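## Task

Take the yellow sponge off the desk and set it on top of the low shelf marked with the REPAIRS sign. That shelf must stay roughly where it was, nothing standing on the floor may end up toppled, and the robot must neither fall nor finish leaning.

## Robot and tools

ROBOT. A wheeled cart with a pan/tilt head and two arms, left_arm and right_arm. The base drives forward or backward and turns; it cannot move sideways. The cart spans x = -0.35 to 0.07 m and is 0.53 m wide (0.46 m wide above the 0.13 m wheels, front at x = 0.01). Each arm pans about a vertical axis at x = -0.060, y = +0.155 (left) or -0.155 m (right). The shoulder sits 0.89 m up; links are 0.116, 0.135 and 0.162 m. A fixed-jaw tip reaches about 0.44 m from its pan axis and cannot go below about 0.54 m above the floor. At the start both arms are folded beside the cart with jaws shut, making the robot 0.65 m wide.

FRAMES. All positions are metres. Base frame: origin on the floor between the drive wheels, x forward, y left, z up; left_hand and right_hand are reported here and mark the fixed-jaw tip (a held object sits toward the swinging jaw). Odometry frame: where the base frame was when the scene began; base_odometry gives x, y and heading (rad, positive left, -3.142 to 3.142) from wheel counts only, so slip and contact-induced turns are not seen.

move. Every argument except cameras and blocking forms one action. base is a single velocity command: x_m_s (forward m/s, negative back; 0.005 to 0.291 in magnitude, or 0), turn_rad_s (left positive; 0.02 to 1.175, or 0), for_s (0.1 to 7.5 s). These are velocities, not targets; distance is roughly velocity times for_s, less for short commands (ramps 0.5 m/s2, 2 rad/s2). If |x|/0.291 + |turn|/1.175 exceeds 1, both shrink. Very small or near-top-speed commands may undershoot, so check base_odometry. joints is a dictionary of absolute targets in radians, keyed by joint name (head_pan_rad, head_tilt_rad, and for each arm shoulder_pan, shoulder_lift, elbow_flex, wrist_flex, wrist_roll, gripper, prefixed left_arm_ or right_arm_); only named joints get new targets. speeds, by the same names (no grippers), caps each motion's rate for this action only, 0.08 to 4.71 rad/s. cameras lists head_camera, left_wrist_camera, right_wrist_camera or all; [] gives none. blocking true (default) returns when everything has settled; false returns in about 0.5 s while motion continues. A later move replaces targets it names; if it omits base, a running base velocity is ended. A move with no action just reports state and images.

JOINT RANGES (rad, done-tolerance). head_pan -3.2..3.2 (0 forward, + left); head_tilt -0.76..1.45 (0 level, + down); shoulder_pan -2.006..2.149; shoulder_lift -1.836..1.772 (±0.1); elbow_flex -1.773..1.58 (±0.07); wrist_flex -1.799..1.772; wrist_roll -2.816..2.978; gripper -0.03..1.944. Pan: 0 points the arm sideways, positive is clockwise from above, so forward is +1.571 for left_arm and -1.571 for right_arm. Bend: all three at 0 means upper arm nearly vertical (0.24 rad outward) with forearm and fingers level; positive bends down, and the sum gives how far the fingers dip below level. Roll: -1.522 puts the fixed jaw on the left looking outward, 1.619 on the right, 0.049 closes in the arm's vertical plane. Gripper: tips meet near 0, about 0.075 m apart at 1, 0.106 m at 1.944. Over furniture with level fingers keep the fixed jaw on the left, since the hand body then sits above the fingers.

Stowing: wrists first (wrist_flex -1.55, wrist_roll -1.52), then shoulder_pan ∓1.75 (left -1.75, right +1.75), shoulder_lift 0.05, elbow_flex 1.35. Unstow in the opposite order. A spot turn needs 0.44 m of free radius; turning or reversing next to furniture can snag and tip the cart.

wait(seconds 0..10, cameras) lets time pass without commands; it ends early once running motions stop. stop(cameras) brakes all your running motions. zoom_image(camera, region [x0,y0,x1,y1] pixels from top-left, at most 504 by 504) enlarges part of that camera's latest image. finished_scene(scene) ends the current scene irreversibly; after ending the first scene, make no further calls in that reply.

RESULTS. base_status and joint_status give each motion's ending: moving, done (base: velocity sent the full time, shown as sent for a of b s), off_target (resting away from target, from load sag, obstruction or a tripped motor), time_out (a joint is halted after 14 s and holds), not_followed (a self-collision check withheld arm targets; grippers still act). on_its_own lists uncommanded behaviour; earlier move reports a non-blocking move. A refused call or an unrequested stop cancels your remaining move/wait/finished_scene calls in that reply. Motor temperatures list, per arm, joints in joint_positions order plus the gripper. MOTOR HOT appears from 55 °C; at 70 °C a motor cuts out (JOINT FAULT or HAND FAULT, status limit_stop_at_motor_heat).

CAUTIONS. Loaded or outstretched joints sag; aim past the target against gravity by the last sag, and expect hand positions to be a few cm off. A joint held over 0.30 rad from its target (some jaws 0.09) for about 2 s trips; reset by sending a target 0.2 rad back from its settled reading. Squeezing heats grippers; use -0.03 for thin items. Limits: about 0.4 kg per hand at full reach. Above about 3 rad/s held items can fly off. Your thinking time lets the scene run. Never let the arms strike or press each other, avoid hard pulls that tip the robot, and do not drop items, slam into furniture, or knock things over.

Each tool is called after "Emit:" as name(argument=value, ...) on one line, values as JSON.

## Session

Emit:
move(joints={"head_pan_rad":0,"head_tilt_rad":0.3}, cameras=["head_camera","left_wrist_camera","right_wrist_camera"])

Emit:
move(joints={"head_pan_rad":-0.9,"head_tilt_rad":0.3}, speeds={"head_pan_rad":3}, cameras=["head_camera"])

Emit:
move(joints={"head_pan_rad":-1.8,"head_tilt_rad":0.3}, speeds={"head_pan_rad":3}, cameras=["head_camera"])

Emit:
move(joints={"head_pan_rad":-2.7,"head_tilt_rad":0.3}, speeds={"head_pan_rad":3}, cameras=["head_camera"])

Emit:
move(joints={"head_pan_rad":2.7,"head_tilt_rad":0.3}, speeds={"head_pan_rad":4}, cameras=["head_camera"])

Emit:
move(joints={"head_pan_rad":1.8,"head_tilt_rad":0.3}, speeds={"head_pan_rad":3}, cameras=["head_camera"])

Emit:
move(joints={"head_pan_rad":0.9,"head_tilt_rad":0.3}, speeds={"head_pan_rad":3}, cameras=["head_camera"])

Scene clock: 1.00 s.
Motor temperatures (°C): left_arm=[31 32 31 32 33 29] | right_arm=[30 29 27 27 31 28]
move: done
base_odometry: x=+0.000 y=+0.000 heading=+0.000
base_status: not commanded
joint_positions: head_pan_rad=+0.000 head_tilt_rad=+0.292 left_arm_shoulder_pan_rad=+0.000 left_arm_shoulder_lift_rad=-1.704 left_arm_elbow_flex_rad=+1.478 left_arm_wrist_flex_rad=+0.984 left_arm_wrist_roll_rad=-0.001 left_arm_gripper_rad=+0.000 right_arm_shoulder_pan_rad=+0.001 right_arm_shoulder_lift_rad=-1.670 right_arm_elbow_flex_rad=+1.496 right_arm_wrist_flex_rad=+1.032 right_arm_wrist_roll_rad=+0.000 right_arm_gripper_rad=+0.000
joint_status: all done
left_hand: x=-0.0600 y=+0.3116 z=+0.8261 quat_wxyz=(+0.395, -0.918, +0.023, +0.010)
right_hand: x=-0.0602 y=-0.3015 z=+0.8125 quat_wxyz=(+0.008, +0.023, +0.937, -0.348)
Images, in order (width x height): head_camera 644x476, left_wrist_camera 644x476, right_wrist_camera 644x476.

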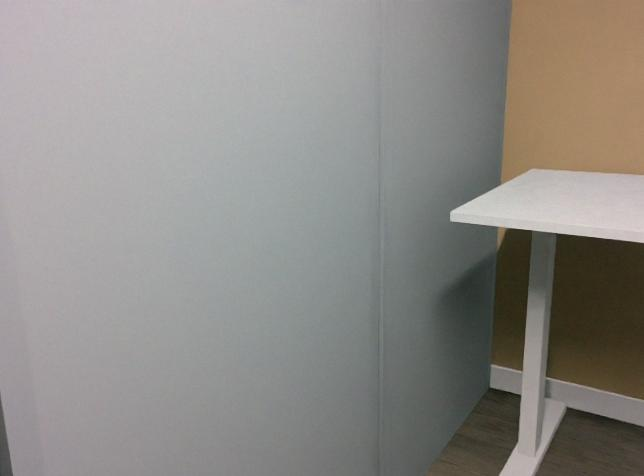

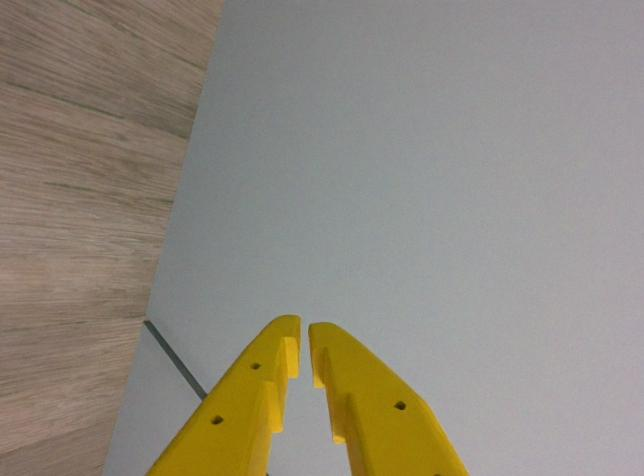

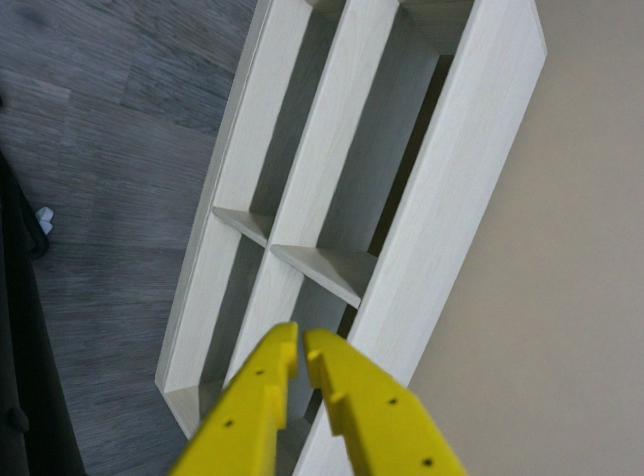

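Scene clock: 1.97 s.
move: done
base_odometry: x=+0.000 y=+0.000 heading=+0.000
base_status: not commanded
joint_positions: head_pan_rad=-0.891 head_tilt_rad=+0.292 left_arm_shoulder_pan_rad=+0.000 left_arm_shoulder_lift_rad=-1.704 left_arm_elbow_flex_rad=+1.478 left_arm_wrist_flex_rad=+0.984 left_arm_wrist_roll_rad=-0.001 left_arm_gripper_rad=+0.000 right_arm_shoulder_pan_rad=+0.001 right_arm_shoulder_lift_rad=-1.670 right_arm_elbow_flex_rad=+1.496 right_arm_wrist_flex_rad=+1.032 right_arm_wrist_roll_rad=+0.000 right_arm_gripper_rad=+0.000
joint_status: all done
left_hand: x=-0.0600 y=+0.3116 z=+0.8261 quat_wxyz=(+0.395, -0.918, +0.023, +0.010)
right_hand: x=-0.0602 y=-0.3015 z=+0.8125 quat_wxyz=(+0.008, +0.023, +0.937, -0.348)
Images, in order (width x height): head_camera 644x476.

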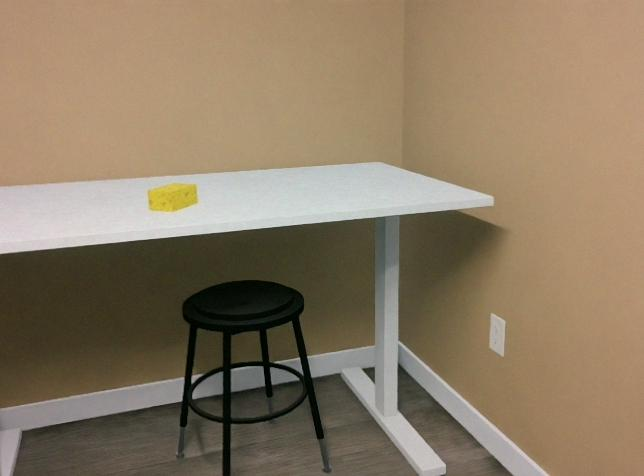

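Scene clock: 2.93 s.
move: done
base_odometry: x=+0.000 y=+0.000 heading=+0.000
base_status: not commanded
joint_positions: head_pan_rad=-1.790 head_tilt_rad=+0.292 left_arm_shoulder_pan_rad=+0.000 left_arm_shoulder_lift_rad=-1.704 left_arm_elbow_flex_rad=+1.478 left_arm_wrist_flex_rad=+0.984 left_arm_wrist_roll_rad=-0.001 left_arm_gripper_rad=+0.000 right_arm_shoulder_pan_rad=+0.001 right_arm_shoulder_lift_rad=-1.670 right_arm_elbow_flex_rad=+1.496 right_arm_wrist_flex_rad=+1.032 right_arm_wrist_roll_rad=+0.000 right_arm_gripper_rad=+0.000
joint_status: all done
left_hand: x=-0.0600 y=+0.3116 z=+0.8261 quat_wxyz=(+0.395, -0.918, +0.023, +0.010)
right_hand: x=-0.0602 y=-0.3015 z=+0.8125 quat_wxyz=(+0.008, +0.023, +0.937, -0.348)
Images, in order (width x height): head_camera 644x476.

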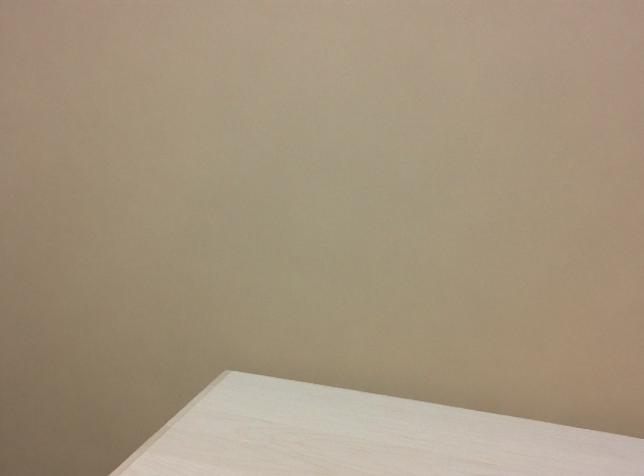

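Scene clock: 3.90 s.
move: done
base_odometry: x=+0.000 y=+0.000 heading=+0.000
base_status: not commanded
joint_positions: head_pan_rad=-2.691 head_tilt_rad=+0.292 left_arm_shoulder_pan_rad=+0.000 left_arm_shoulder_lift_rad=-1.704 left_arm_elbow_flex_rad=+1.478 left_arm_wrist_flex_rad=+0.984 left_arm_wrist_roll_rad=-0.001 left_arm_gripper_rad=+0.000 right_arm_shoulder_pan_rad=+0.001 right_arm_shoulder_lift_rad=-1.670 right_arm_elbow_flex_rad=+1.496 right_arm_wrist_flex_rad=+1.032 right_arm_wrist_roll_rad=+0.000 right_arm_gripper_rad=+0.000
joint_status: all done
left_hand: x=-0.0600 y=+0.3116 z=+0.8261 quat_wxyz=(+0.395, -0.918, +0.023, +0.010)
right_hand: x=-0.0602 y=-0.3015 z=+0.8125 quat_wxyz=(+0.008, +0.023, +0.937, -0.348)
Images, in order (width x height): head_camera 644x476.

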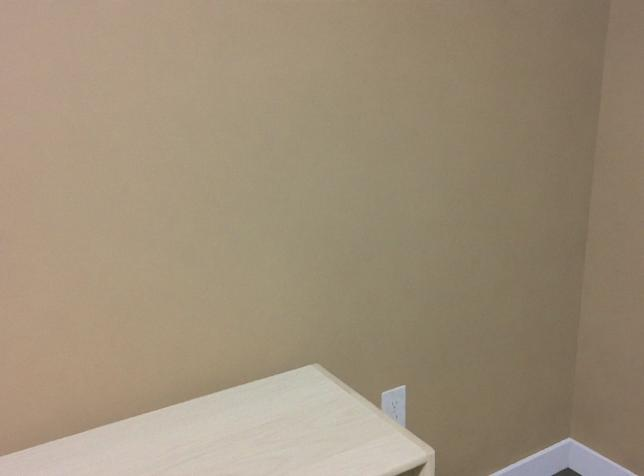

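Scene clock: 5.97 s.
move: done
base_odometry: x=+0.000 y=+0.000 heading=+0.000
base_status: not commanded
joint_positions: head_pan_rad=+2.689 head_tilt_rad=+0.293 left_arm_shoulder_pan_rad=+0.000 left_arm_shoulder_lift_rad=-1.704 left_arm_elbow_flex_rad=+1.478 left_arm_wrist_flex_rad=+0.984 left_arm_wrist_roll_rad=-0.001 left_arm_gripper_rad=+0.000 right_arm_shoulder_pan_rad=+0.001 right_arm_shoulder_lift_rad=-1.670 right_arm_elbow_flex_rad=+1.496 right_arm_wrist_flex_rad=+1.032 right_arm_wrist_roll_rad=+0.000 right_arm_gripper_rad=+0.000
joint_status: all done
left_hand: x=-0.0600 y=+0.3116 z=+0.8261 quat_wxyz=(+0.395, -0.918, +0.023, +0.010)
right_hand: x=-0.0602 y=-0.3015 z=+0.8125 quat_wxyz=(+0.008, +0.023, +0.937, -0.348)
Images, in order (width x height): head_camera 644x476.

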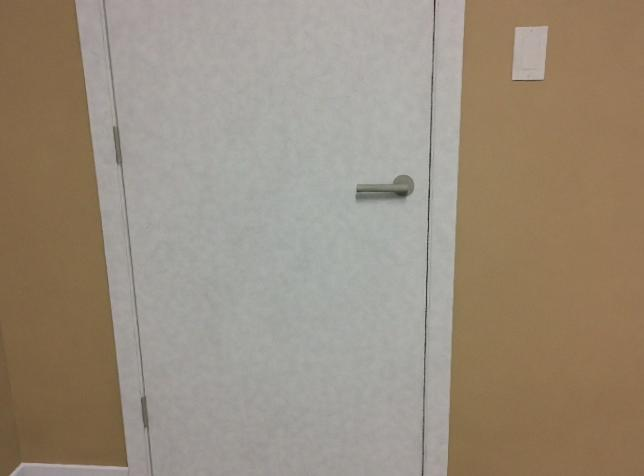

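Scene clock: 6.93 s.
move: done
base_odometry: x=+0.000 y=+0.000 heading=+0.000
base_status: not commanded
joint_positions: head_pan_rad=+1.809 head_tilt_rad=+0.293 left_arm_shoulder_pan_rad=+0.000 left_arm_shoulder_lift_rad=-1.704 left_arm_elbow_flex_rad=+1.478 left_arm_wrist_flex_rad=+0.984 left_arm_wrist_roll_rad=-0.001 left_arm_gripper_rad=+0.000 right_arm_shoulder_pan_rad=+0.001 right_arm_shoulder_lift_rad=-1.670 right_arm_elbow_flex_rad=+1.496 right_arm_wrist_flex_rad=+1.032 right_arm_wrist_roll_rad=+0.000 right_arm_gripper_rad=+0.000
joint_status: all done
left_hand: x=-0.0600 y=+0.3116 z=+0.8261 quat_wxyz=(+0.395, -0.918, +0.023, +0.010)
right_hand: x=-0.0602 y=-0.3015 z=+0.8125 quat_wxyz=(+0.008, +0.023, +0.937, -0.348)
Images, in order (width x height): head_camera 644x476.

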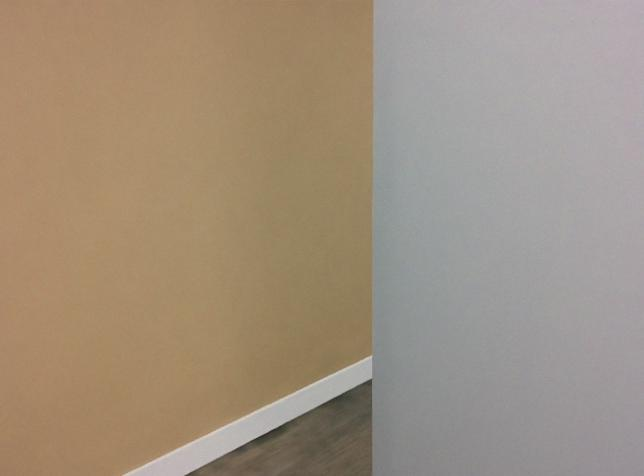

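Scene clock: 7.90 s.
move: done
base_odometry: x=+0.000 y=+0.000 heading=+0.000
base_status: not commanded
joint_positions: head_pan_rad=+0.910 head_tilt_rad=+0.293 left_arm_shoulder_pan_rad=+0.000 left_arm_shoulder_lift_rad=-1.704 left_arm_elbow_flex_rad=+1.478 left_arm_wrist_flex_rad=+0.984 left_arm_wrist_roll_rad=-0.001 left_arm_gripper_rad=+0.000 right_arm_shoulder_pan_rad=+0.001 right_arm_shoulder_lift_rad=-1.670 right_arm_elbow_flex_rad=+1.496 right_arm_wrist_flex_rad=+1.032 right_arm_wrist_roll_rad=+0.000 right_arm_gripper_rad=+0.000
joint_status: all done
left_hand: x=-0.0600 y=+0.3116 z=+0.8261 quat_wxyz=(+0.395, -0.918, +0.023, +0.010)
right_hand: x=-0.0602 y=-0.3015 z=+0.8125 quat_wxyz=(+0.008, +0.023, +0.937, -0.348)
Images, in order (width x height): head_camera 644x476.

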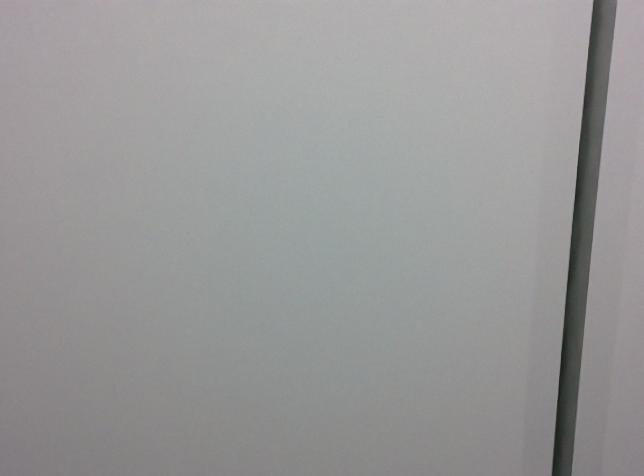

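Emit:
move(base={"turn_rad_s":-0.6,"for_s":0.9}, joints={"head_pan_rad":-1.5,"head_tilt_rad":0}, speeds={"head_pan_rad":4}, cameras=["head_camera"])

Emit:
move(base={"x_m_s":0.25,"for_s":3.3}, joints={"head_pan_rad":0,"head_tilt_rad":0.65}, cameras=["head_camera"])

Emit:
zoom_image(camera="head_camera", region=[250, 0, 644, 300])

Scene clock: 39.80 s.
move: done
base_odometry: x=+0.000 y=+0.000 heading=-0.539
base_status: done (sent for 0.9 of 0.9 s)
joint_positions: head_pan_rad=-1.491 head_tilt_rad=+0.010 left_arm_shoulder_pan_rad=+0.002 left_arm_shoulder_lift_rad=-1.704 left_arm_elbow_flex_rad=+1.478 left_arm_wrist_flex_rad=+0.984 left_arm_wrist_roll_rad=-0.001 left_arm_gripper_rad=+0.000 right_arm_shoulder_pan_rad=+0.003 right_arm_shoulder_lift_rad=-1.670 right_arm_elbow_flex_rad=+1.496 right_arm_wrist_flex_rad=+1.032 right_arm_wrist_roll_rad=+0.000 right_arm_gripper_rad=+0.000
joint_status: all done
left_hand: x=-0.0597 y=+0.3116 z=+0.8261 quat_wxyz=(+0.395, -0.918, +0.023, +0.009)
right_hand: x=-0.0604 y=-0.3015 z=+0.8125 quat_wxyz=(+0.008, +0.024, +0.937, -0.348)
Images, in order (width x height): head_camera 644x476.

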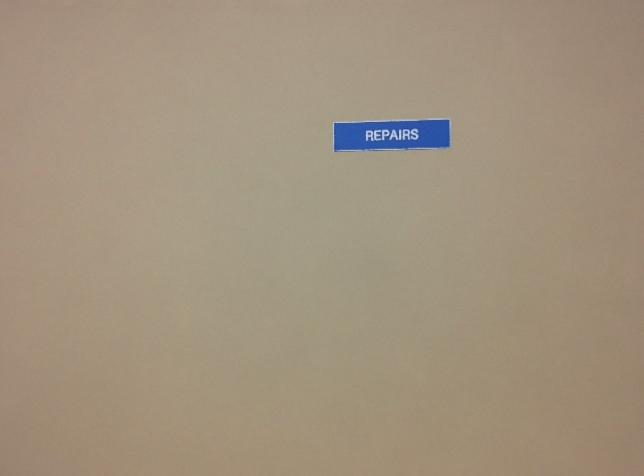

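Scene clock: 44.27 s.
move: done
base_odometry: x=+0.707 y=-0.425 heading=-0.540
base_status: done (sent for 3.3 of 3.3 s)
joint_positions: head_pan_rad=-0.011 head_tilt_rad=+0.644 left_arm_shoulder_pan_rad=-0.004 left_arm_shoulder_lift_rad=-1.704 left_arm_elbow_flex_rad=+1.478 left_arm_wrist_flex_rad=+0.984 left_arm_wrist_roll_rad=-0.001 left_arm_gripper_rad=+0.000 right_arm_shoulder_pan_rad=-0.002 right_arm_shoulder_lift_rad=-1.670 right_arm_elbow_flex_rad=+1.496 right_arm_wrist_flex_rad=+1.032 right_arm_wrist_roll_rad=+0.000 right_arm_gripper_rad=+0.000
joint_status: all done
left_hand: x=-0.0607 y=+0.3116 z=+0.8261 quat_wxyz=(+0.395, -0.918, +0.021, +0.011)
right_hand: x=-0.0597 y=-0.3015 z=+0.8125 quat_wxyz=(+0.009, +0.022, +0.937, -0.348)
Images, in order (width x height): head_camera 644x476.

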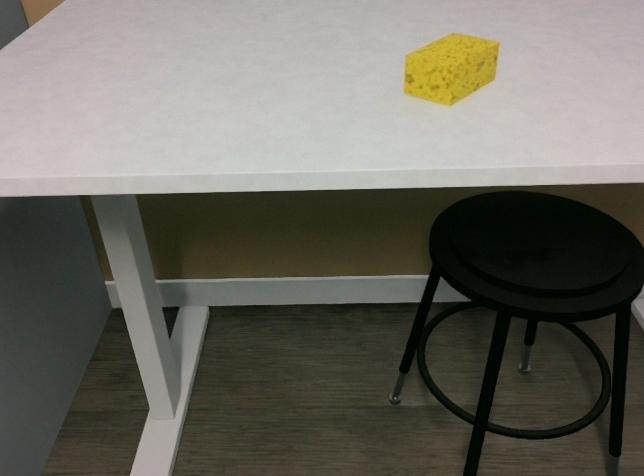

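Scaled by 1.279.

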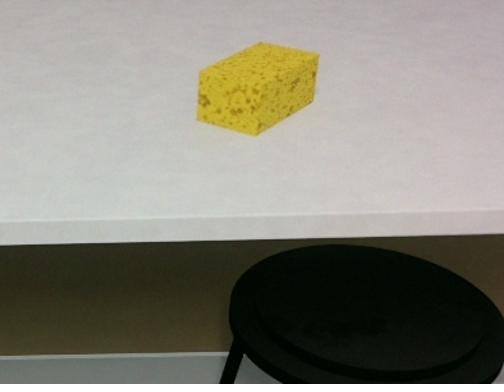

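Emit:
move(base={"turn_rad_s":-0.4,"for_s":1.05}, joints={"left_arm_shoulder_lift_rad":0.63,"left_arm_elbow_flex_rad":-1.06,"left_arm_wrist_flex_rad":0.73,"left_arm_wrist_roll_rad":-1.522,"left_arm_shoulder_pan_rad":1.5,"left_arm_gripper_rad":1.944}, cameras=["head_camera"])

Emit:
move(base={"x_m_s":0.15,"for_s":2.2}, joints={"head_tilt_rad":0.75}, cameras=["head_camera","left_wrist_camera"])

Scene clock: 76.17 s.
move: done
base_odometry: x=+0.707 y=-0.425 heading=-0.968
base_status: done (sent for 1.07 of 1.07 s)
joint_positions: head_pan_rad=-0.011 head_tilt_rad=+0.644 left_arm_shoulder_pan_rad=+1.493 left_arm_shoulder_lift_rad=+0.643 left_arm_elbow_flex_rad=-1.021 left_arm_wrist_flex_rad=+0.744 left_arm_wrist_roll_rad=-1.518 left_arm_gripper_rad=+1.927 right_arm_shoulder_pan_rad=+0.003 right_arm_shoulder_lift_rad=-1.670 right_arm_elbow_flex_rad=+1.496 right_arm_wrist_flex_rad=+1.032 right_arm_wrist_roll_rad=+0.000 right_arm_gripper_rad=+0.000
joint_status: all done
left_hand: x=+0.3318 y=+0.1934 z=+0.9641 quat_wxyz=(+0.566, -0.034, +0.823, +0.021)
right_hand: x=-0.0604 y=-0.3015 z=+0.8125 quat_wxyz=(+0.008, +0.024, +0.937, -0.348)
Images, in order (width x height): head_camera 644x476.

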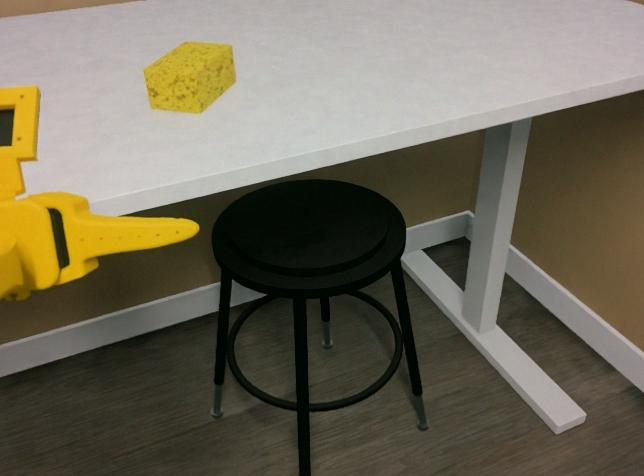

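Scene clock: 79.23 s.
move: done
base_odometry: x=+0.894 y=-0.697 heading=-0.969
base_status: done (sent for 2.2 of 2.2 s)
joint_positions: head_pan_rad=-0.011 head_tilt_rad=+0.744 left_arm_shoulder_pan_rad=+1.493 left_arm_shoulder_lift_rad=+0.645 left_arm_elbow_flex_rad=-1.023 left_arm_wrist_flex_rad=+0.744 left_arm_wrist_roll_rad=-1.518 left_arm_gripper_rad=+1.927 right_arm_shoulder_pan_rad=+0.001 right_arm_shoulder_lift_rad=-1.670 right_arm_elbow_flex_rad=+1.496 right_arm_wrist_flex_rad=+1.032 right_arm_wrist_roll_rad=+0.000 right_arm_gripper_rad=+0.000
joint_status: all done
left_hand: x=+0.3319 y=+0.1934 z=+0.9639 quat_wxyz=(+0.566, -0.034, +0.823, +0.021)
right_hand: x=-0.0602 y=-0.3015 z=+0.8125 quat_wxyz=(+0.008, +0.023, +0.937, -0.348)
Images, in order (width x height): head_camera 644x476, left_wrist_camera 644x476.

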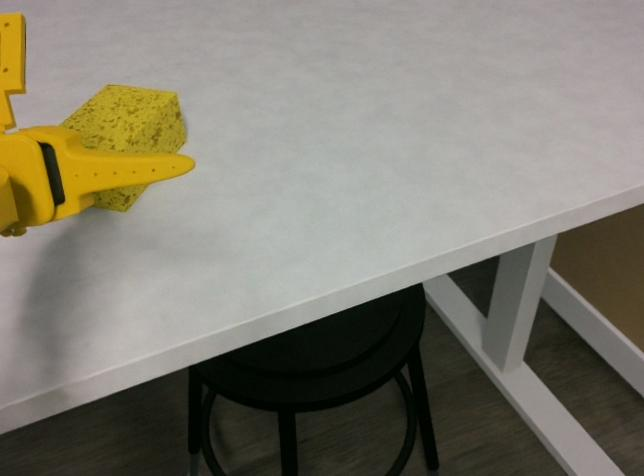

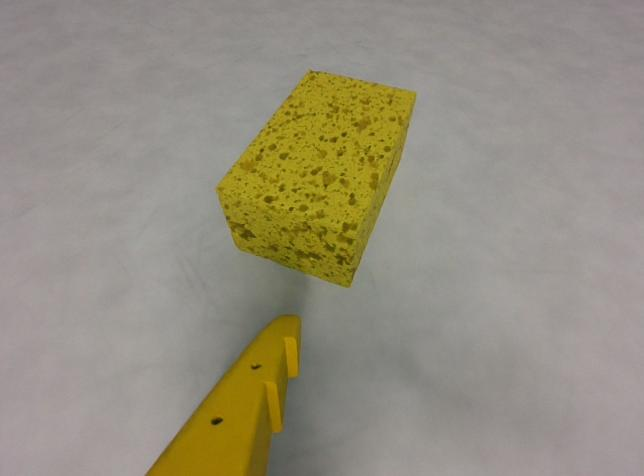

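Emit:
move(base={"x_m_s":0.1,"for_s":1.3}, joints={"left_arm_shoulder_pan_rad":1.34}, cameras=["left_wrist_camera"])

Emit:
move(joints={"left_arm_shoulder_lift_rad":0.72,"left_arm_elbow_flex_rad":-1.02,"left_arm_wrist_flex_rad":0.62}, speeds={"left_arm_shoulder_lift_rad":0.3}, cameras=["head_camera","left_wrist_camera"])

Scene clock: 127.80 s.
move: done
base_odometry: x=+0.968 y=-0.805 heading=-0.968
base_status: done (sent for 1.3 of 1.3 s)
joint_positions: head_pan_rad=-0.011 head_tilt_rad=+0.744 left_arm_shoulder_pan_rad=+1.345 left_arm_shoulder_lift_rad=+0.645 left_arm_elbow_flex_rad=-1.023 left_arm_wrist_flex_rad=+0.744 left_arm_wrist_roll_rad=-1.526 left_arm_gripper_rad=+1.927 right_arm_shoulder_pan_rad=+0.001 right_arm_shoulder_lift_rad=-1.670 right_arm_elbow_flex_rad=+1.496 right_arm_wrist_flex_rad=+1.032 right_arm_wrist_roll_rad=+0.000 right_arm_gripper_rad=+0.000
joint_status: all done
left_hand: x=+0.3220 y=+0.2505 z=+0.9640 quat_wxyz=(+0.563, -0.091, +0.819, +0.065)
right_hand: x=-0.0602 y=-0.3015 z=+0.8125 quat_wxyz=(+0.008, +0.023, +0.937, -0.348)
Images, in order (width x height): left_wrist_camera 644x476.

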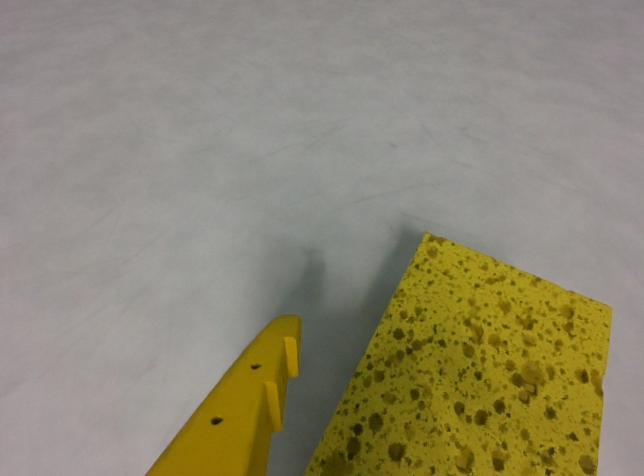

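Scene clock: 128.60 s.
move: done
base_odometry: x=+0.968 y=-0.805 heading=-0.968
base_status: not commanded
joint_positions: head_pan_rad=-0.011 head_tilt_rad=+0.744 left_arm_shoulder_pan_rad=+1.345 left_arm_shoulder_lift_rad=+0.734 left_arm_elbow_flex_rad=-1.017 left_arm_wrist_flex_rad=+0.634 left_arm_wrist_roll_rad=-1.526 left_arm_gripper_rad=+1.927 right_arm_shoulder_pan_rad=+0.001 right_arm_shoulder_lift_rad=-1.670 right_arm_elbow_flex_rad=+1.496 right_arm_wrist_flex_rad=+1.032 right_arm_wrist_roll_rad=+0.000 right_arm_gripper_rad=+0.000
joint_status: all done
left_hand: x=+0.3334 y=+0.2531 z=+0.9460 quat_wxyz=(+0.569, -0.091, +0.815, +0.065)
right_hand: x=-0.0602 y=-0.3015 z=+0.8125 quat_wxyz=(+0.008, +0.023, +0.937, -0.348)
Images, in order (width x height): head_camera 644x476, left_wrist_camera 644x476.

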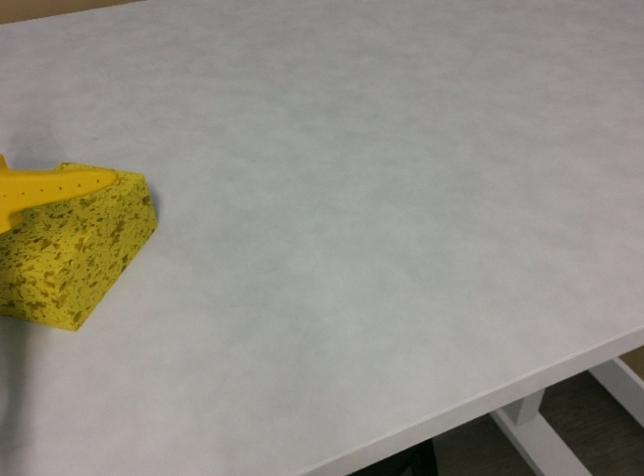

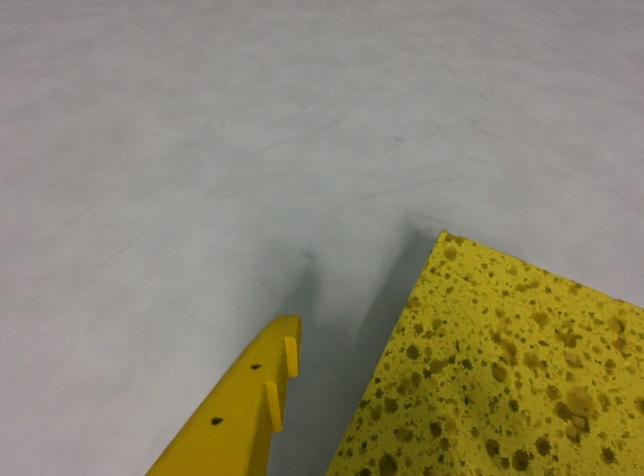

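Emit:
move(joints={"left_arm_shoulder_lift_rad":0.7,"left_arm_elbow_flex_rad":-0.63,"left_arm_wrist_flex_rad":0.4,"left_arm_shoulder_pan_rad":1.37}, speeds={"left_arm_elbow_flex_rad":0.5}, cameras=["left_wrist_camera"])

Emit:
move(joints={"left_arm_gripper_rad":0.5}, cameras=["left_wrist_camera"])

Scene clock: 141.10 s.
move: done
base_odometry: x=+0.968 y=-0.805 heading=-0.968
base_status: not commanded
joint_positions: head_pan_rad=-0.011 head_tilt_rad=+0.744 left_arm_shoulder_pan_rad=+1.362 left_arm_shoulder_lift_rad=+0.694 left_arm_elbow_flex_rad=-0.681 left_arm_wrist_flex_rad=+0.396 left_arm_wrist_roll_rad=-1.526 left_arm_gripper_rad=+1.927 right_arm_shoulder_pan_rad=+0.001 right_arm_shoulder_lift_rad=-1.670 right_arm_elbow_flex_rad=+1.496 right_arm_wrist_flex_rad=+1.032 right_arm_wrist_roll_rad=+0.000 right_arm_gripper_rad=+0.000
joint_status: all done
left_hand: x=+0.3357 y=+0.2466 z=+0.9019 quat_wxyz=(+0.545, -0.086, +0.832, +0.058)
right_hand: x=-0.0602 y=-0.3015 z=+0.8125 quat_wxyz=(+0.008, +0.023, +0.937, -0.348)
Images, in order (width x height): left_wrist_camera 644x476.

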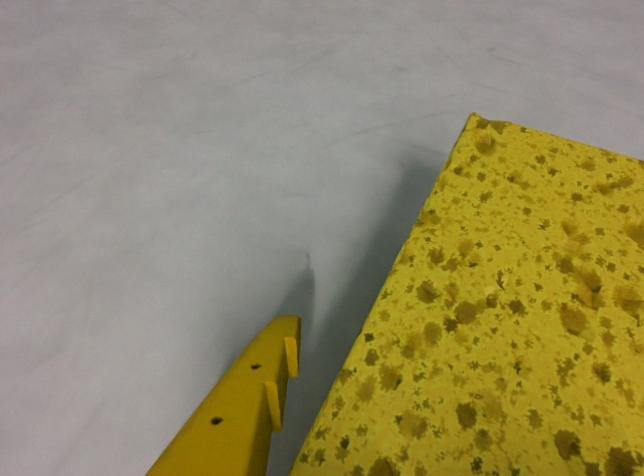

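Scene clock: 142.33 s.
move: done
base_odometry: x=+0.968 y=-0.805 heading=-0.968
base_status: not commanded
joint_positions: head_pan_rad=-0.011 head_tilt_rad=+0.744 left_arm_shoulder_pan_rad=+1.373 left_arm_shoulder_lift_rad=+0.680 left_arm_elbow_flex_rad=-0.681 left_arm_wrist_flex_rad=+0.389 left_arm_wrist_roll_rad=-1.518 left_arm_gripper_rad=+0.522 right_arm_shoulder_pan_rad=+0.001 right_arm_shoulder_lift_rad=-1.670 right_arm_elbow_flex_rad=+1.496 right_arm_wrist_flex_rad=+1.032 right_arm_wrist_roll_rad=+0.000 right_arm_gripper_rad=+0.000
joint_status: all done
left_hand: x=+0.3369 y=+0.2424 z=+0.9082 quat_wxyz=(+0.555, -0.084, +0.826, +0.054)
right_hand: x=-0.0602 y=-0.3015 z=+0.8125 quat_wxyz=(+0.008, +0.023, +0.937, -0.348)
Images, in order (width x height): left_wrist_camera 644x476.

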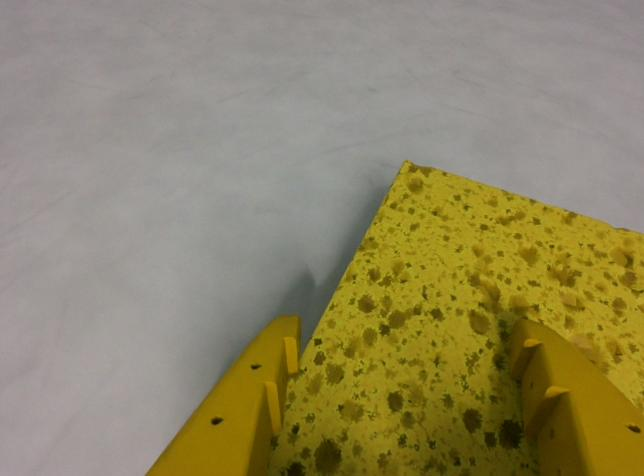

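Emit:
move(joints={"left_arm_gripper_rad":1.944,"left_arm_shoulder_lift_rad":0.4,"left_arm_elbow_flex_rad":-0.985,"left_arm_wrist_flex_rad":0.965,"left_arm_shoulder_pan_rad":1.41}, speeds={"left_arm_shoulder_pan_rad":0.1}, cameras=["left_wrist_camera"])

Emit:
move(joints={"left_arm_shoulder_lift_rad":0.56}, speeds={"left_arm_shoulder_lift_rad":0.3}, cameras=["left_wrist_camera"])

Scene clock: 160.20 s.
move: done
base_odometry: x=+0.968 y=-0.805 heading=-0.968
base_status: not commanded
joint_positions: head_pan_rad=-0.011 head_tilt_rad=+0.744 left_arm_shoulder_pan_rad=+1.404 left_arm_shoulder_lift_rad=+0.458 left_arm_elbow_flex_rad=-0.951 left_arm_wrist_flex_rad=+0.964 left_arm_wrist_roll_rad=-1.518 left_arm_gripper_rad=+1.927 right_arm_shoulder_pan_rad=+0.001 right_arm_shoulder_lift_rad=-1.670 right_arm_elbow_flex_rad=+1.496 right_arm_wrist_flex_rad=+1.032 right_arm_wrist_roll_rad=+0.000 right_arm_gripper_rad=+0.000
joint_status: all done
left_hand: x=+0.2982 y=+0.2232 z=+0.9780 quat_wxyz=(+0.521, -0.073, +0.849, +0.042)
right_hand: x=-0.0602 y=-0.3015 z=+0.8125 quat_wxyz=(+0.008, +0.023, +0.937, -0.348)
Images, in order (width x height): left_wrist_camera 644x476.

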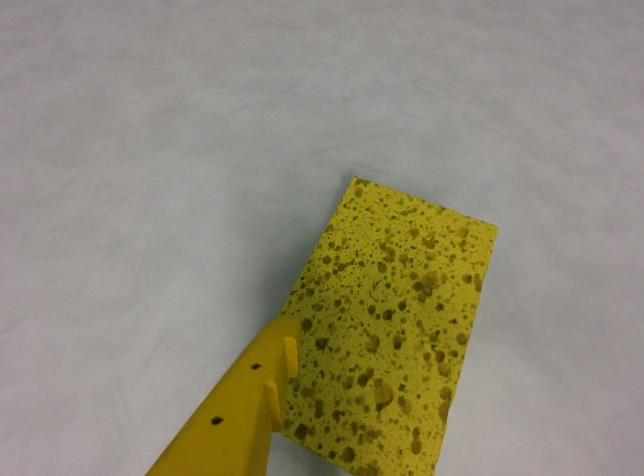

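Scene clock: 161.17 s.
move: done
base_odometry: x=+0.968 y=-0.805 heading=-0.968
base_status: not commanded
joint_positions: head_pan_rad=-0.011 head_tilt_rad=+0.744 left_arm_shoulder_pan_rad=+1.404 left_arm_shoulder_lift_rad=+0.571 left_arm_elbow_flex_rad=-0.952 left_arm_wrist_flex_rad=+0.964 left_arm_wrist_roll_rad=-1.518 left_arm_gripper_rad=+1.927 right_arm_shoulder_pan_rad=+0.001 right_arm_shoulder_lift_rad=-1.670 right_arm_elbow_flex_rad=+1.496 right_arm_wrist_flex_rad=+1.032 right_arm_wrist_roll_rad=+0.000 right_arm_gripper_rad=+0.000
joint_status: all done
left_hand: x=+0.3055 y=+0.2245 z=+0.9400 quat_wxyz=(+0.473, -0.075, +0.877, +0.039)
right_hand: x=-0.0602 y=-0.3015 z=+0.8125 quat_wxyz=(+0.008, +0.023, +0.937, -0.348)
Images, in order (width x height): left_wrist_camera 644x476.

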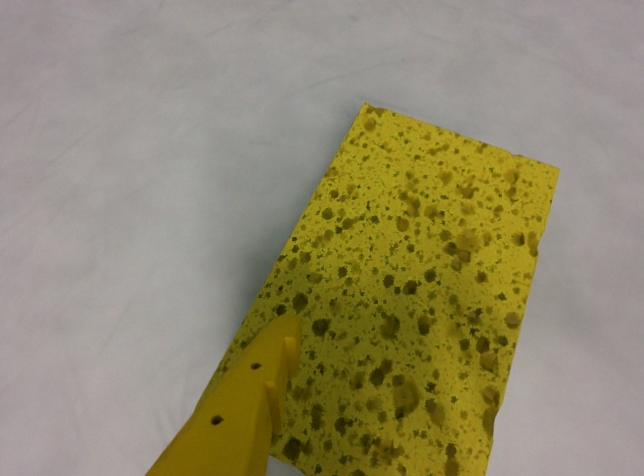

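Emit:
move(joints={"left_arm_shoulder_pan_rad":1.32})

Emit:
move(joints={"left_arm_shoulder_lift_rad":0.66}, speeds={"left_arm_shoulder_lift_rad":0.2}, cameras=["left_wrist_camera"])

Scene clock: 170.10 s.
move: done
base_odometry: x=+0.968 y=-0.805 heading=-0.968
base_status: not commanded
joint_positions: head_pan_rad=-0.011 head_tilt_rad=+0.744 left_arm_shoulder_pan_rad=+1.324 left_arm_shoulder_lift_rad=+0.571 left_arm_elbow_flex_rad=-0.952 left_arm_wrist_flex_rad=+0.964 left_arm_wrist_roll_rad=-1.527 left_arm_gripper_rad=+1.927 right_arm_shoulder_pan_rad=+0.001 right_arm_shoulder_lift_rad=-1.670 right_arm_elbow_flex_rad=+1.496 right_arm_wrist_flex_rad=+1.032 right_arm_wrist_roll_rad=+0.000 right_arm_gripper_rad=+0.000
joint_status: all done
left_hand: x=+0.2989 y=+0.2534 z=+0.9400 quat_wxyz=(+0.470, -0.106, +0.874, +0.060)
right_hand: x=-0.0602 y=-0.3015 z=+0.8125 quat_wxyz=(+0.008, +0.023, +0.937, -0.348)
pictures: none

Scene clock: 171.03 s.
move: done
base_odometry: x=+0.968 y=-0.805 heading=-0.968
base_status: not commanded
joint_positions: head_pan_rad=-0.011 head_tilt_rad=+0.744 left_arm_shoulder_pan_rad=+1.324 left_arm_shoulder_lift_rad=+0.674 left_arm_elbow_flex_rad=-0.952 left_arm_wrist_flex_rad=+0.964 left_arm_wrist_roll_rad=-1.527 left_arm_gripper_rad=+1.927 right_arm_shoulder_pan_rad=+0.001 right_arm_shoulder_lift_rad=-1.670 right_arm_elbow_flex_rad=+1.496 right_arm_wrist_flex_rad=+1.032 right_arm_wrist_roll_rad=+0.000 right_arm_gripper_rad=+0.000
joint_status: all done
left_hand: x=+0.3017 y=+0.2541 z=+0.9047 quat_wxyz=(+0.425, -0.109, +0.897, +0.054)
right_hand: x=-0.0602 y=-0.3015 z=+0.8125 quat_wxyz=(+0.008, +0.023, +0.937, -0.348)
Images, in order (width x height): left_wrist_camera 644x476.

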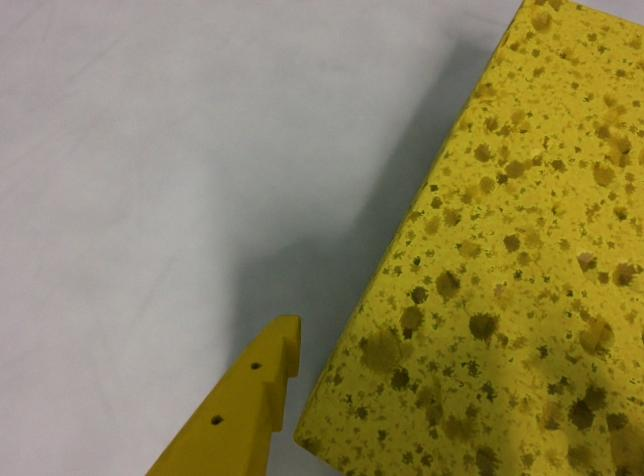

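Emit:
move(joints={"left_arm_shoulder_lift_rad":0.735}, speeds={"left_arm_shoulder_lift_rad":0.2}, cameras=["left_wrist_camera"])

Emit:
move(joints={"left_arm_gripper_rad":0.75}, cameras=["left_wrist_camera"])

Scene clock: 176.73 s.
move: done
base_odometry: x=+0.968 y=-0.805 heading=-0.968
base_status: not commanded
joint_positions: head_pan_rad=-0.011 head_tilt_rad=+0.744 left_arm_shoulder_pan_rad=+1.324 left_arm_shoulder_lift_rad=+0.749 left_arm_elbow_flex_rad=-0.952 left_arm_wrist_flex_rad=+0.964 left_arm_wrist_roll_rad=-1.527 left_arm_gripper_rad=+1.927 right_arm_shoulder_pan_rad=+0.001 right_arm_shoulder_lift_rad=-1.670 right_arm_elbow_flex_rad=+1.496 right_arm_wrist_flex_rad=+1.032 right_arm_wrist_roll_rad=+0.000 right_arm_gripper_rad=+0.000
joint_status: all done
left_hand: x=+0.3015 y=+0.2541 z=+0.8788 quat_wxyz=(+0.391, -0.111, +0.912, +0.049)
right_hand: x=-0.0602 y=-0.3015 z=+0.8125 quat_wxyz=(+0.008, +0.023, +0.937, -0.348)
Images, in order (width x height): left_wrist_camera 644x476.

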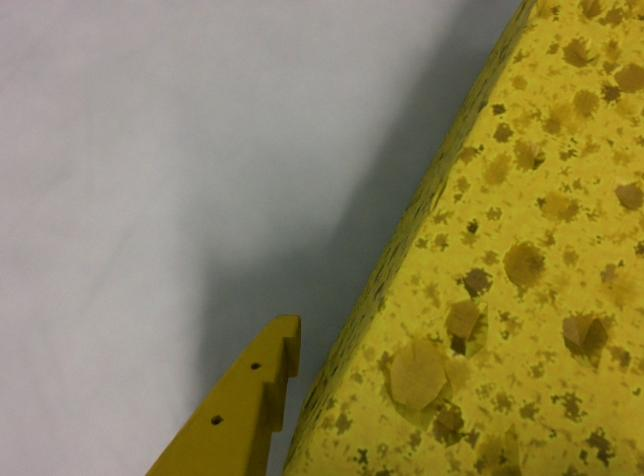

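Scene clock: 177.87 s.
move: off_target
base_odometry: x=+0.968 y=-0.805 heading=-0.968
base_status: not commanded
joint_positions: head_pan_rad=-0.011 head_tilt_rad=+0.744 left_arm_shoulder_pan_rad=+1.327 left_arm_shoulder_lift_rad=+0.746 left_arm_elbow_flex_rad=-0.981 left_arm_wrist_flex_rad=+0.956 left_arm_wrist_roll_rad=-1.518 left_arm_gripper_rad=+1.029 right_arm_shoulder_pan_rad=+0.003 right_arm_shoulder_lift_rad=-1.670 right_arm_elbow_flex_rad=+1.496 right_arm_wrist_flex_rad=+1.032 right_arm_wrist_roll_rad=+0.000 right_arm_gripper_rad=+0.000
joint_status: left_arm_gripper_rad off_target (ended at +1.029, target +0.750)
left_hand: x=+0.3047 y=+0.2537 z=+0.8880 quat_wxyz=(+0.409, -0.113, +0.904, +0.049)
right_hand: x=-0.0604 y=-0.3015 z=+0.8125 quat_wxyz=(+0.008, +0.024, +0.937, -0.348)
Images, in order (width x height): left_wrist_camera 644x476.

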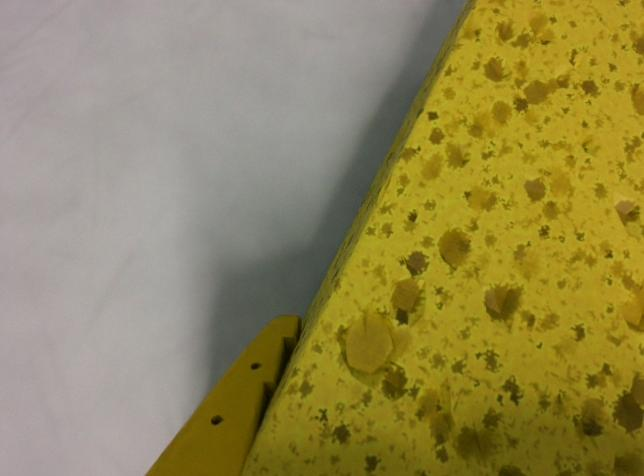

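Emit:
move(joints={"left_arm_shoulder_lift_rad":0.5,"left_arm_gripper_rad":0.85}, speeds={"left_arm_shoulder_lift_rad":0.2}, cameras=["left_wrist_camera","head_camera"])

Scene clock: 183.87 s.
move: off_target
base_odometry: x=+0.968 y=-0.805 heading=-0.968
base_status: not commanded
joint_positions: head_pan_rad=-0.011 head_tilt_rad=+0.744 left_arm_shoulder_pan_rad=+1.325 left_arm_shoulder_lift_rad=+0.573 left_arm_elbow_flex_rad=-0.974 left_arm_wrist_flex_rad=+0.970 left_arm_wrist_roll_rad=-1.527 left_arm_gripper_rad=+1.029 right_arm_shoulder_pan_rad=+0.003 right_arm_shoulder_lift_rad=-1.670 right_arm_elbow_flex_rad=+1.496 right_arm_wrist_flex_rad=+1.032 right_arm_wrist_roll_rad=+0.000 right_arm_gripper_rad=+0.000
joint_status: left_arm_gripper_rad off_target (ended at +1.029, target +0.850); the others done
left_hand: x=+0.2992 y=+0.2529 z=+0.9442 quat_wxyz=(+0.476, -0.105, +0.871, +0.060)
right_hand: x=-0.0604 y=-0.3015 z=+0.8125 quat_wxyz=(+0.008, +0.024, +0.937, -0.348)
pictures: head_camera, left_wrist_camera
Images, in order (width x height): head_camera 644x476, left_wrist_camera 644x476.

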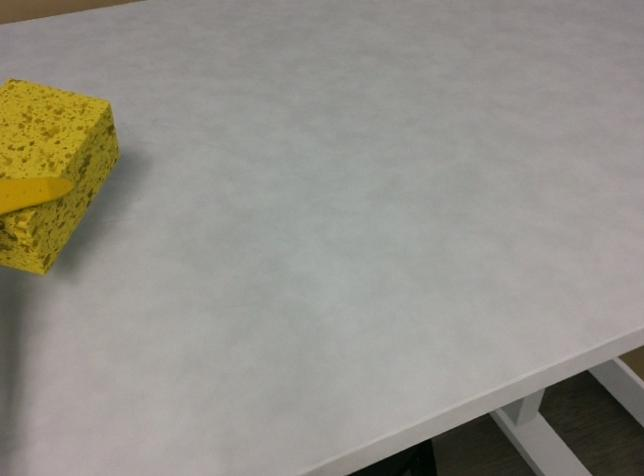

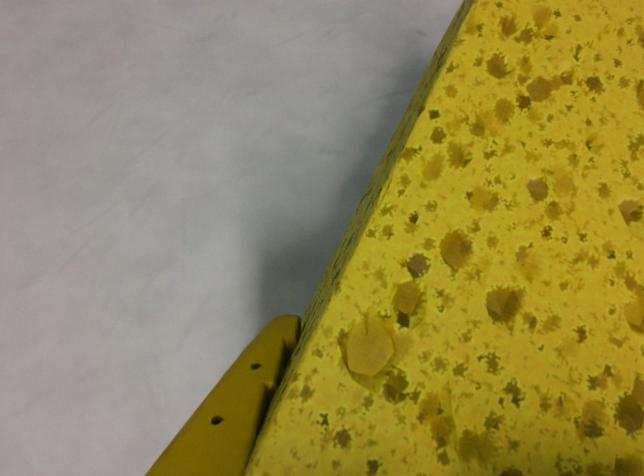

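Emit:
move(joints={"left_arm_shoulder_lift_rad":0.4,"left_arm_shoulder_pan_rad":1.5}, speeds={"left_arm_shoulder_lift_rad":0.4})

Emit:
move(base={"x_m_s":-0.2,"for_s":2.25}, joints={"head_pan_rad":-1.5,"head_tilt_rad":0.5})

Emit:
move(base={"turn_rad_s":0.5,"for_s":0.86}, cameras=["head_camera","left_wrist_camera"])

Scene clock: 221.47 s.
move: done
base_odometry: x=+0.968 y=-0.805 heading=-0.968
base_status: not commanded
joint_positions: head_pan_rad=-0.011 head_tilt_rad=+0.744 left_arm_shoulder_pan_rad=+1.496 left_arm_shoulder_lift_rad=+0.468 left_arm_elbow_flex_rad=-0.974 left_arm_wrist_flex_rad=+0.970 left_arm_wrist_roll_rad=-1.527 left_arm_gripper_rad=+1.029 right_arm_shoulder_pan_rad=+0.003 right_arm_shoulder_lift_rad=-1.670 right_arm_elbow_flex_rad=+1.496 right_arm_wrist_flex_rad=+1.032 right_arm_wrist_roll_rad=+0.000 right_arm_gripper_rad=+0.000
joint_status: all done
left_hand: x=+0.3036 y=+0.1901 z=+0.9795 quat_wxyz=(+0.525, -0.030, +0.850, +0.021)
right_hand: x=-0.0604 y=-0.3015 z=+0.8125 quat_wxyz=(+0.008, +0.024, +0.937, -0.348)
pictures: none

Scene clock: 224.90 s.
move: done
base_odometry: x=+0.710 y=-0.431 heading=-0.963
base_status: done (sent for 2.27 of 2.27 s)
joint_positions: head_pan_rad=-1.491 head_tilt_rad=+0.513 left_arm_shoulder_pan_rad=+1.496 left_arm_shoulder_lift_rad=+0.467 left_arm_elbow_flex_rad=-0.974 left_arm_wrist_flex_rad=+0.970 left_arm_wrist_roll_rad=-1.527 left_arm_gripper_rad=+1.029 right_arm_shoulder_pan_rad=-0.004 right_arm_shoulder_lift_rad=-1.670 right_arm_elbow_flex_rad=+1.496 right_arm_wrist_flex_rad=+1.032 right_arm_wrist_roll_rad=+0.000 right_arm_gripper_rad=+0.000
joint_status: all done
left_hand: x=+0.3034 y=+0.1901 z=+0.9800 quat_wxyz=(+0.525, -0.030, +0.850, +0.021)
right_hand: x=-0.0595 y=-0.3015 z=+0.8125 quat_wxyz=(+0.009, +0.021, +0.937, -0.348)
pictures: none

Scene clock: 226.40 s.
move: done
base_odometry: x=+0.710 y=-0.430 heading=-0.533
base_status: done (sent for 0.87 of 0.87 s)
joint_positions: head_pan_rad=-1.491 head_tilt_rad=+0.513 left_arm_shoulder_pan_rad=+1.494 left_arm_shoulder_lift_rad=+0.467 left_arm_elbow_flex_rad=-0.974 left_arm_wrist_flex_rad=+0.970 left_arm_wrist_roll_rad=-1.527 left_arm_gripper_rad=+1.029 right_arm_shoulder_pan_rad=-0.002 right_arm_shoulder_lift_rad=-1.670 right_arm_elbow_flex_rad=+1.496 right_arm_wrist_flex_rad=+1.032 right_arm_wrist_roll_rad=+0.000 right_arm_gripper_rad=+0.000
joint_status: not commanded
left_hand: x=+0.3034 y=+0.1906 z=+0.9800 quat_wxyz=(+0.525, -0.030, +0.850, +0.021)
right_hand: x=-0.0597 y=-0.3015 z=+0.8125 quat_wxyz=(+0.009, +0.022, +0.937, -0.348)
Images, in order (width x height): head_camera 644x476, left_wrist_camera 644x476.

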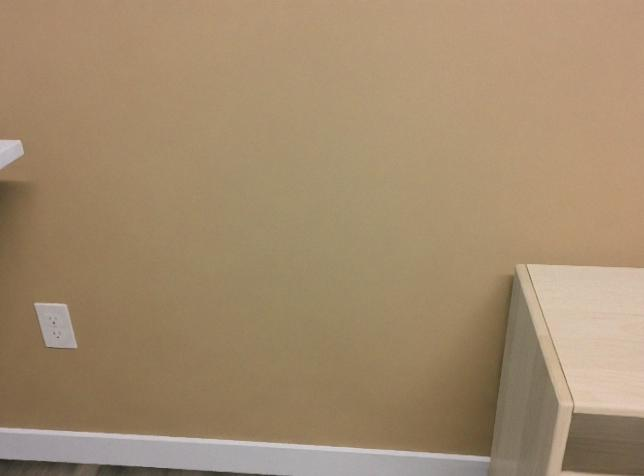

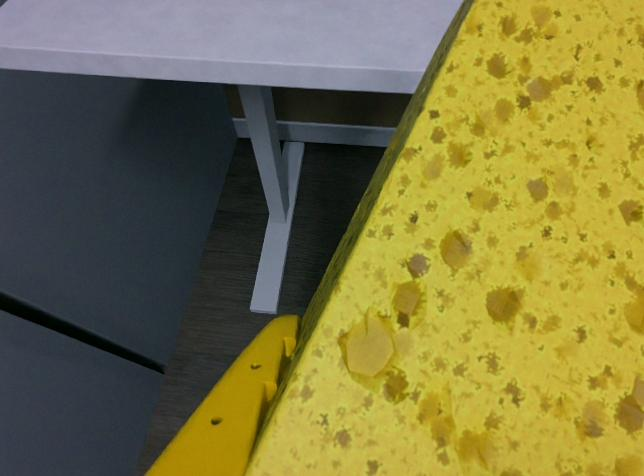

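Emit:
move(base={"x_m_s":-0.22,"for_s":2.9})

Emit:
move(base={"turn_rad_s":-0.5,"for_s":3.2}, joints={"head_pan_rad":0,"head_tilt_rad":0.9}, cameras=["head_camera"])

Scene clock: 236.90 s.
move: done
base_odometry: x=+0.160 y=-0.107 heading=-0.531
base_status: done (sent for 2.9 of 2.9 s)
joint_positions: head_pan_rad=-1.491 head_tilt_rad=+0.513 left_arm_shoulder_pan_rad=+1.494 left_arm_shoulder_lift_rad=+0.467 left_arm_elbow_flex_rad=-0.974 left_arm_wrist_flex_rad=+0.970 left_arm_wrist_roll_rad=-1.527 left_arm_gripper_rad=+1.029 right_arm_shoulder_pan_rad=+0.003 right_arm_shoulder_lift_rad=-1.670 right_arm_elbow_flex_rad=+1.496 right_arm_wrist_flex_rad=+1.032 right_arm_wrist_roll_rad=+0.000 right_arm_gripper_rad=+0.000
joint_status: not commanded
left_hand: x=+0.3034 y=+0.1906 z=+0.9800 quat_wxyz=(+0.525, -0.030, +0.850, +0.021)
right_hand: x=-0.0604 y=-0.3015 z=+0.8125 quat_wxyz=(+0.008, +0.024, +0.937, -0.348)
pictures: none

Scene clock: 240.97 s.
move: done
base_odometry: x=+0.160 y=-0.107 heading=-2.134
base_status: done (sent for 3.2 of 3.2 s)
joint_positions: head_pan_rad=-0.011 head_tilt_rad=+0.894 left_arm_shoulder_pan_rad=+1.505 left_arm_shoulder_lift_rad=+0.467 left_arm_elbow_flex_rad=-0.974 left_arm_wrist_flex_rad=+0.970 left_arm_wrist_roll_rad=-1.527 left_arm_gripper_rad=+1.029 right_arm_shoulder_pan_rad=+0.001 right_arm_shoulder_lift_rad=-1.670 right_arm_elbow_flex_rad=+1.496 right_arm_wrist_flex_rad=+1.032 right_arm_wrist_roll_rad=+0.000 right_arm_gripper_rad=+0.000
joint_status: all done
left_hand: x=+0.3037 y=+0.1867 z=+0.9800 quat_wxyz=(+0.526, -0.026, +0.850, +0.019)
right_hand: x=-0.0602 y=-0.3015 z=+0.8125 quat_wxyz=(+0.008, +0.023, +0.937, -0.348)
Images, in order (width x height): head_camera 644x476.

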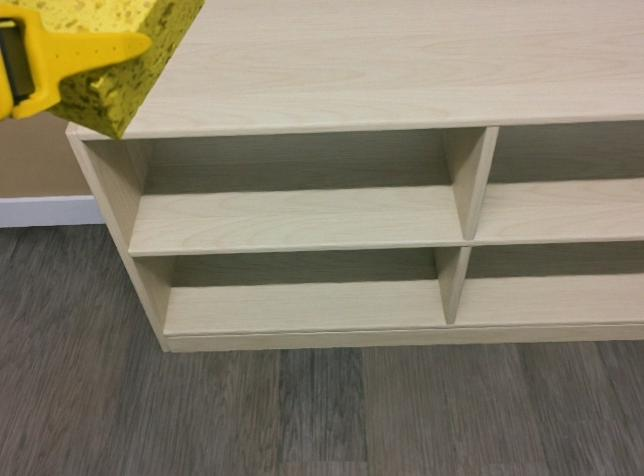

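Emit:
move(base={"x_m_s":0.18,"for_s":2.85}, joints={"head_tilt_rad":1.2}, cameras=["head_camera"])

Scene clock: 252.30 s.
move: done
base_odometry: x=-0.116 y=-0.544 heading=-2.135
base_status: done (sent for 2.87 of 2.87 s)
joint_positions: head_pan_rad=-0.011 head_tilt_rad=+1.194 left_arm_shoulder_pan_rad=+1.503 left_arm_shoulder_lift_rad=+0.467 left_arm_elbow_flex_rad=-0.974 left_arm_wrist_flex_rad=+0.970 left_arm_wrist_roll_rad=-1.527 left_arm_gripper_rad=+1.029 right_arm_shoulder_pan_rad=+0.004 right_arm_shoulder_lift_rad=-1.670 right_arm_elbow_flex_rad=+1.496 right_arm_wrist_flex_rad=+1.032 right_arm_wrist_roll_rad=+0.000 right_arm_gripper_rad=+0.000
joint_status: all done
left_hand: x=+0.3037 y=+0.1873 z=+0.9800 quat_wxyz=(+0.526, -0.027, +0.850, +0.019)
right_hand: x=-0.0606 y=-0.3015 z=+0.8125 quat_wxyz=(+0.008, +0.025, +0.937, -0.348)
Images, in order (width x height): head_camera 644x476.

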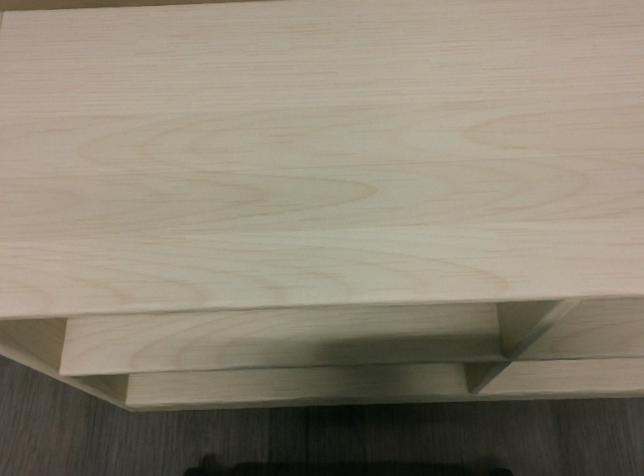

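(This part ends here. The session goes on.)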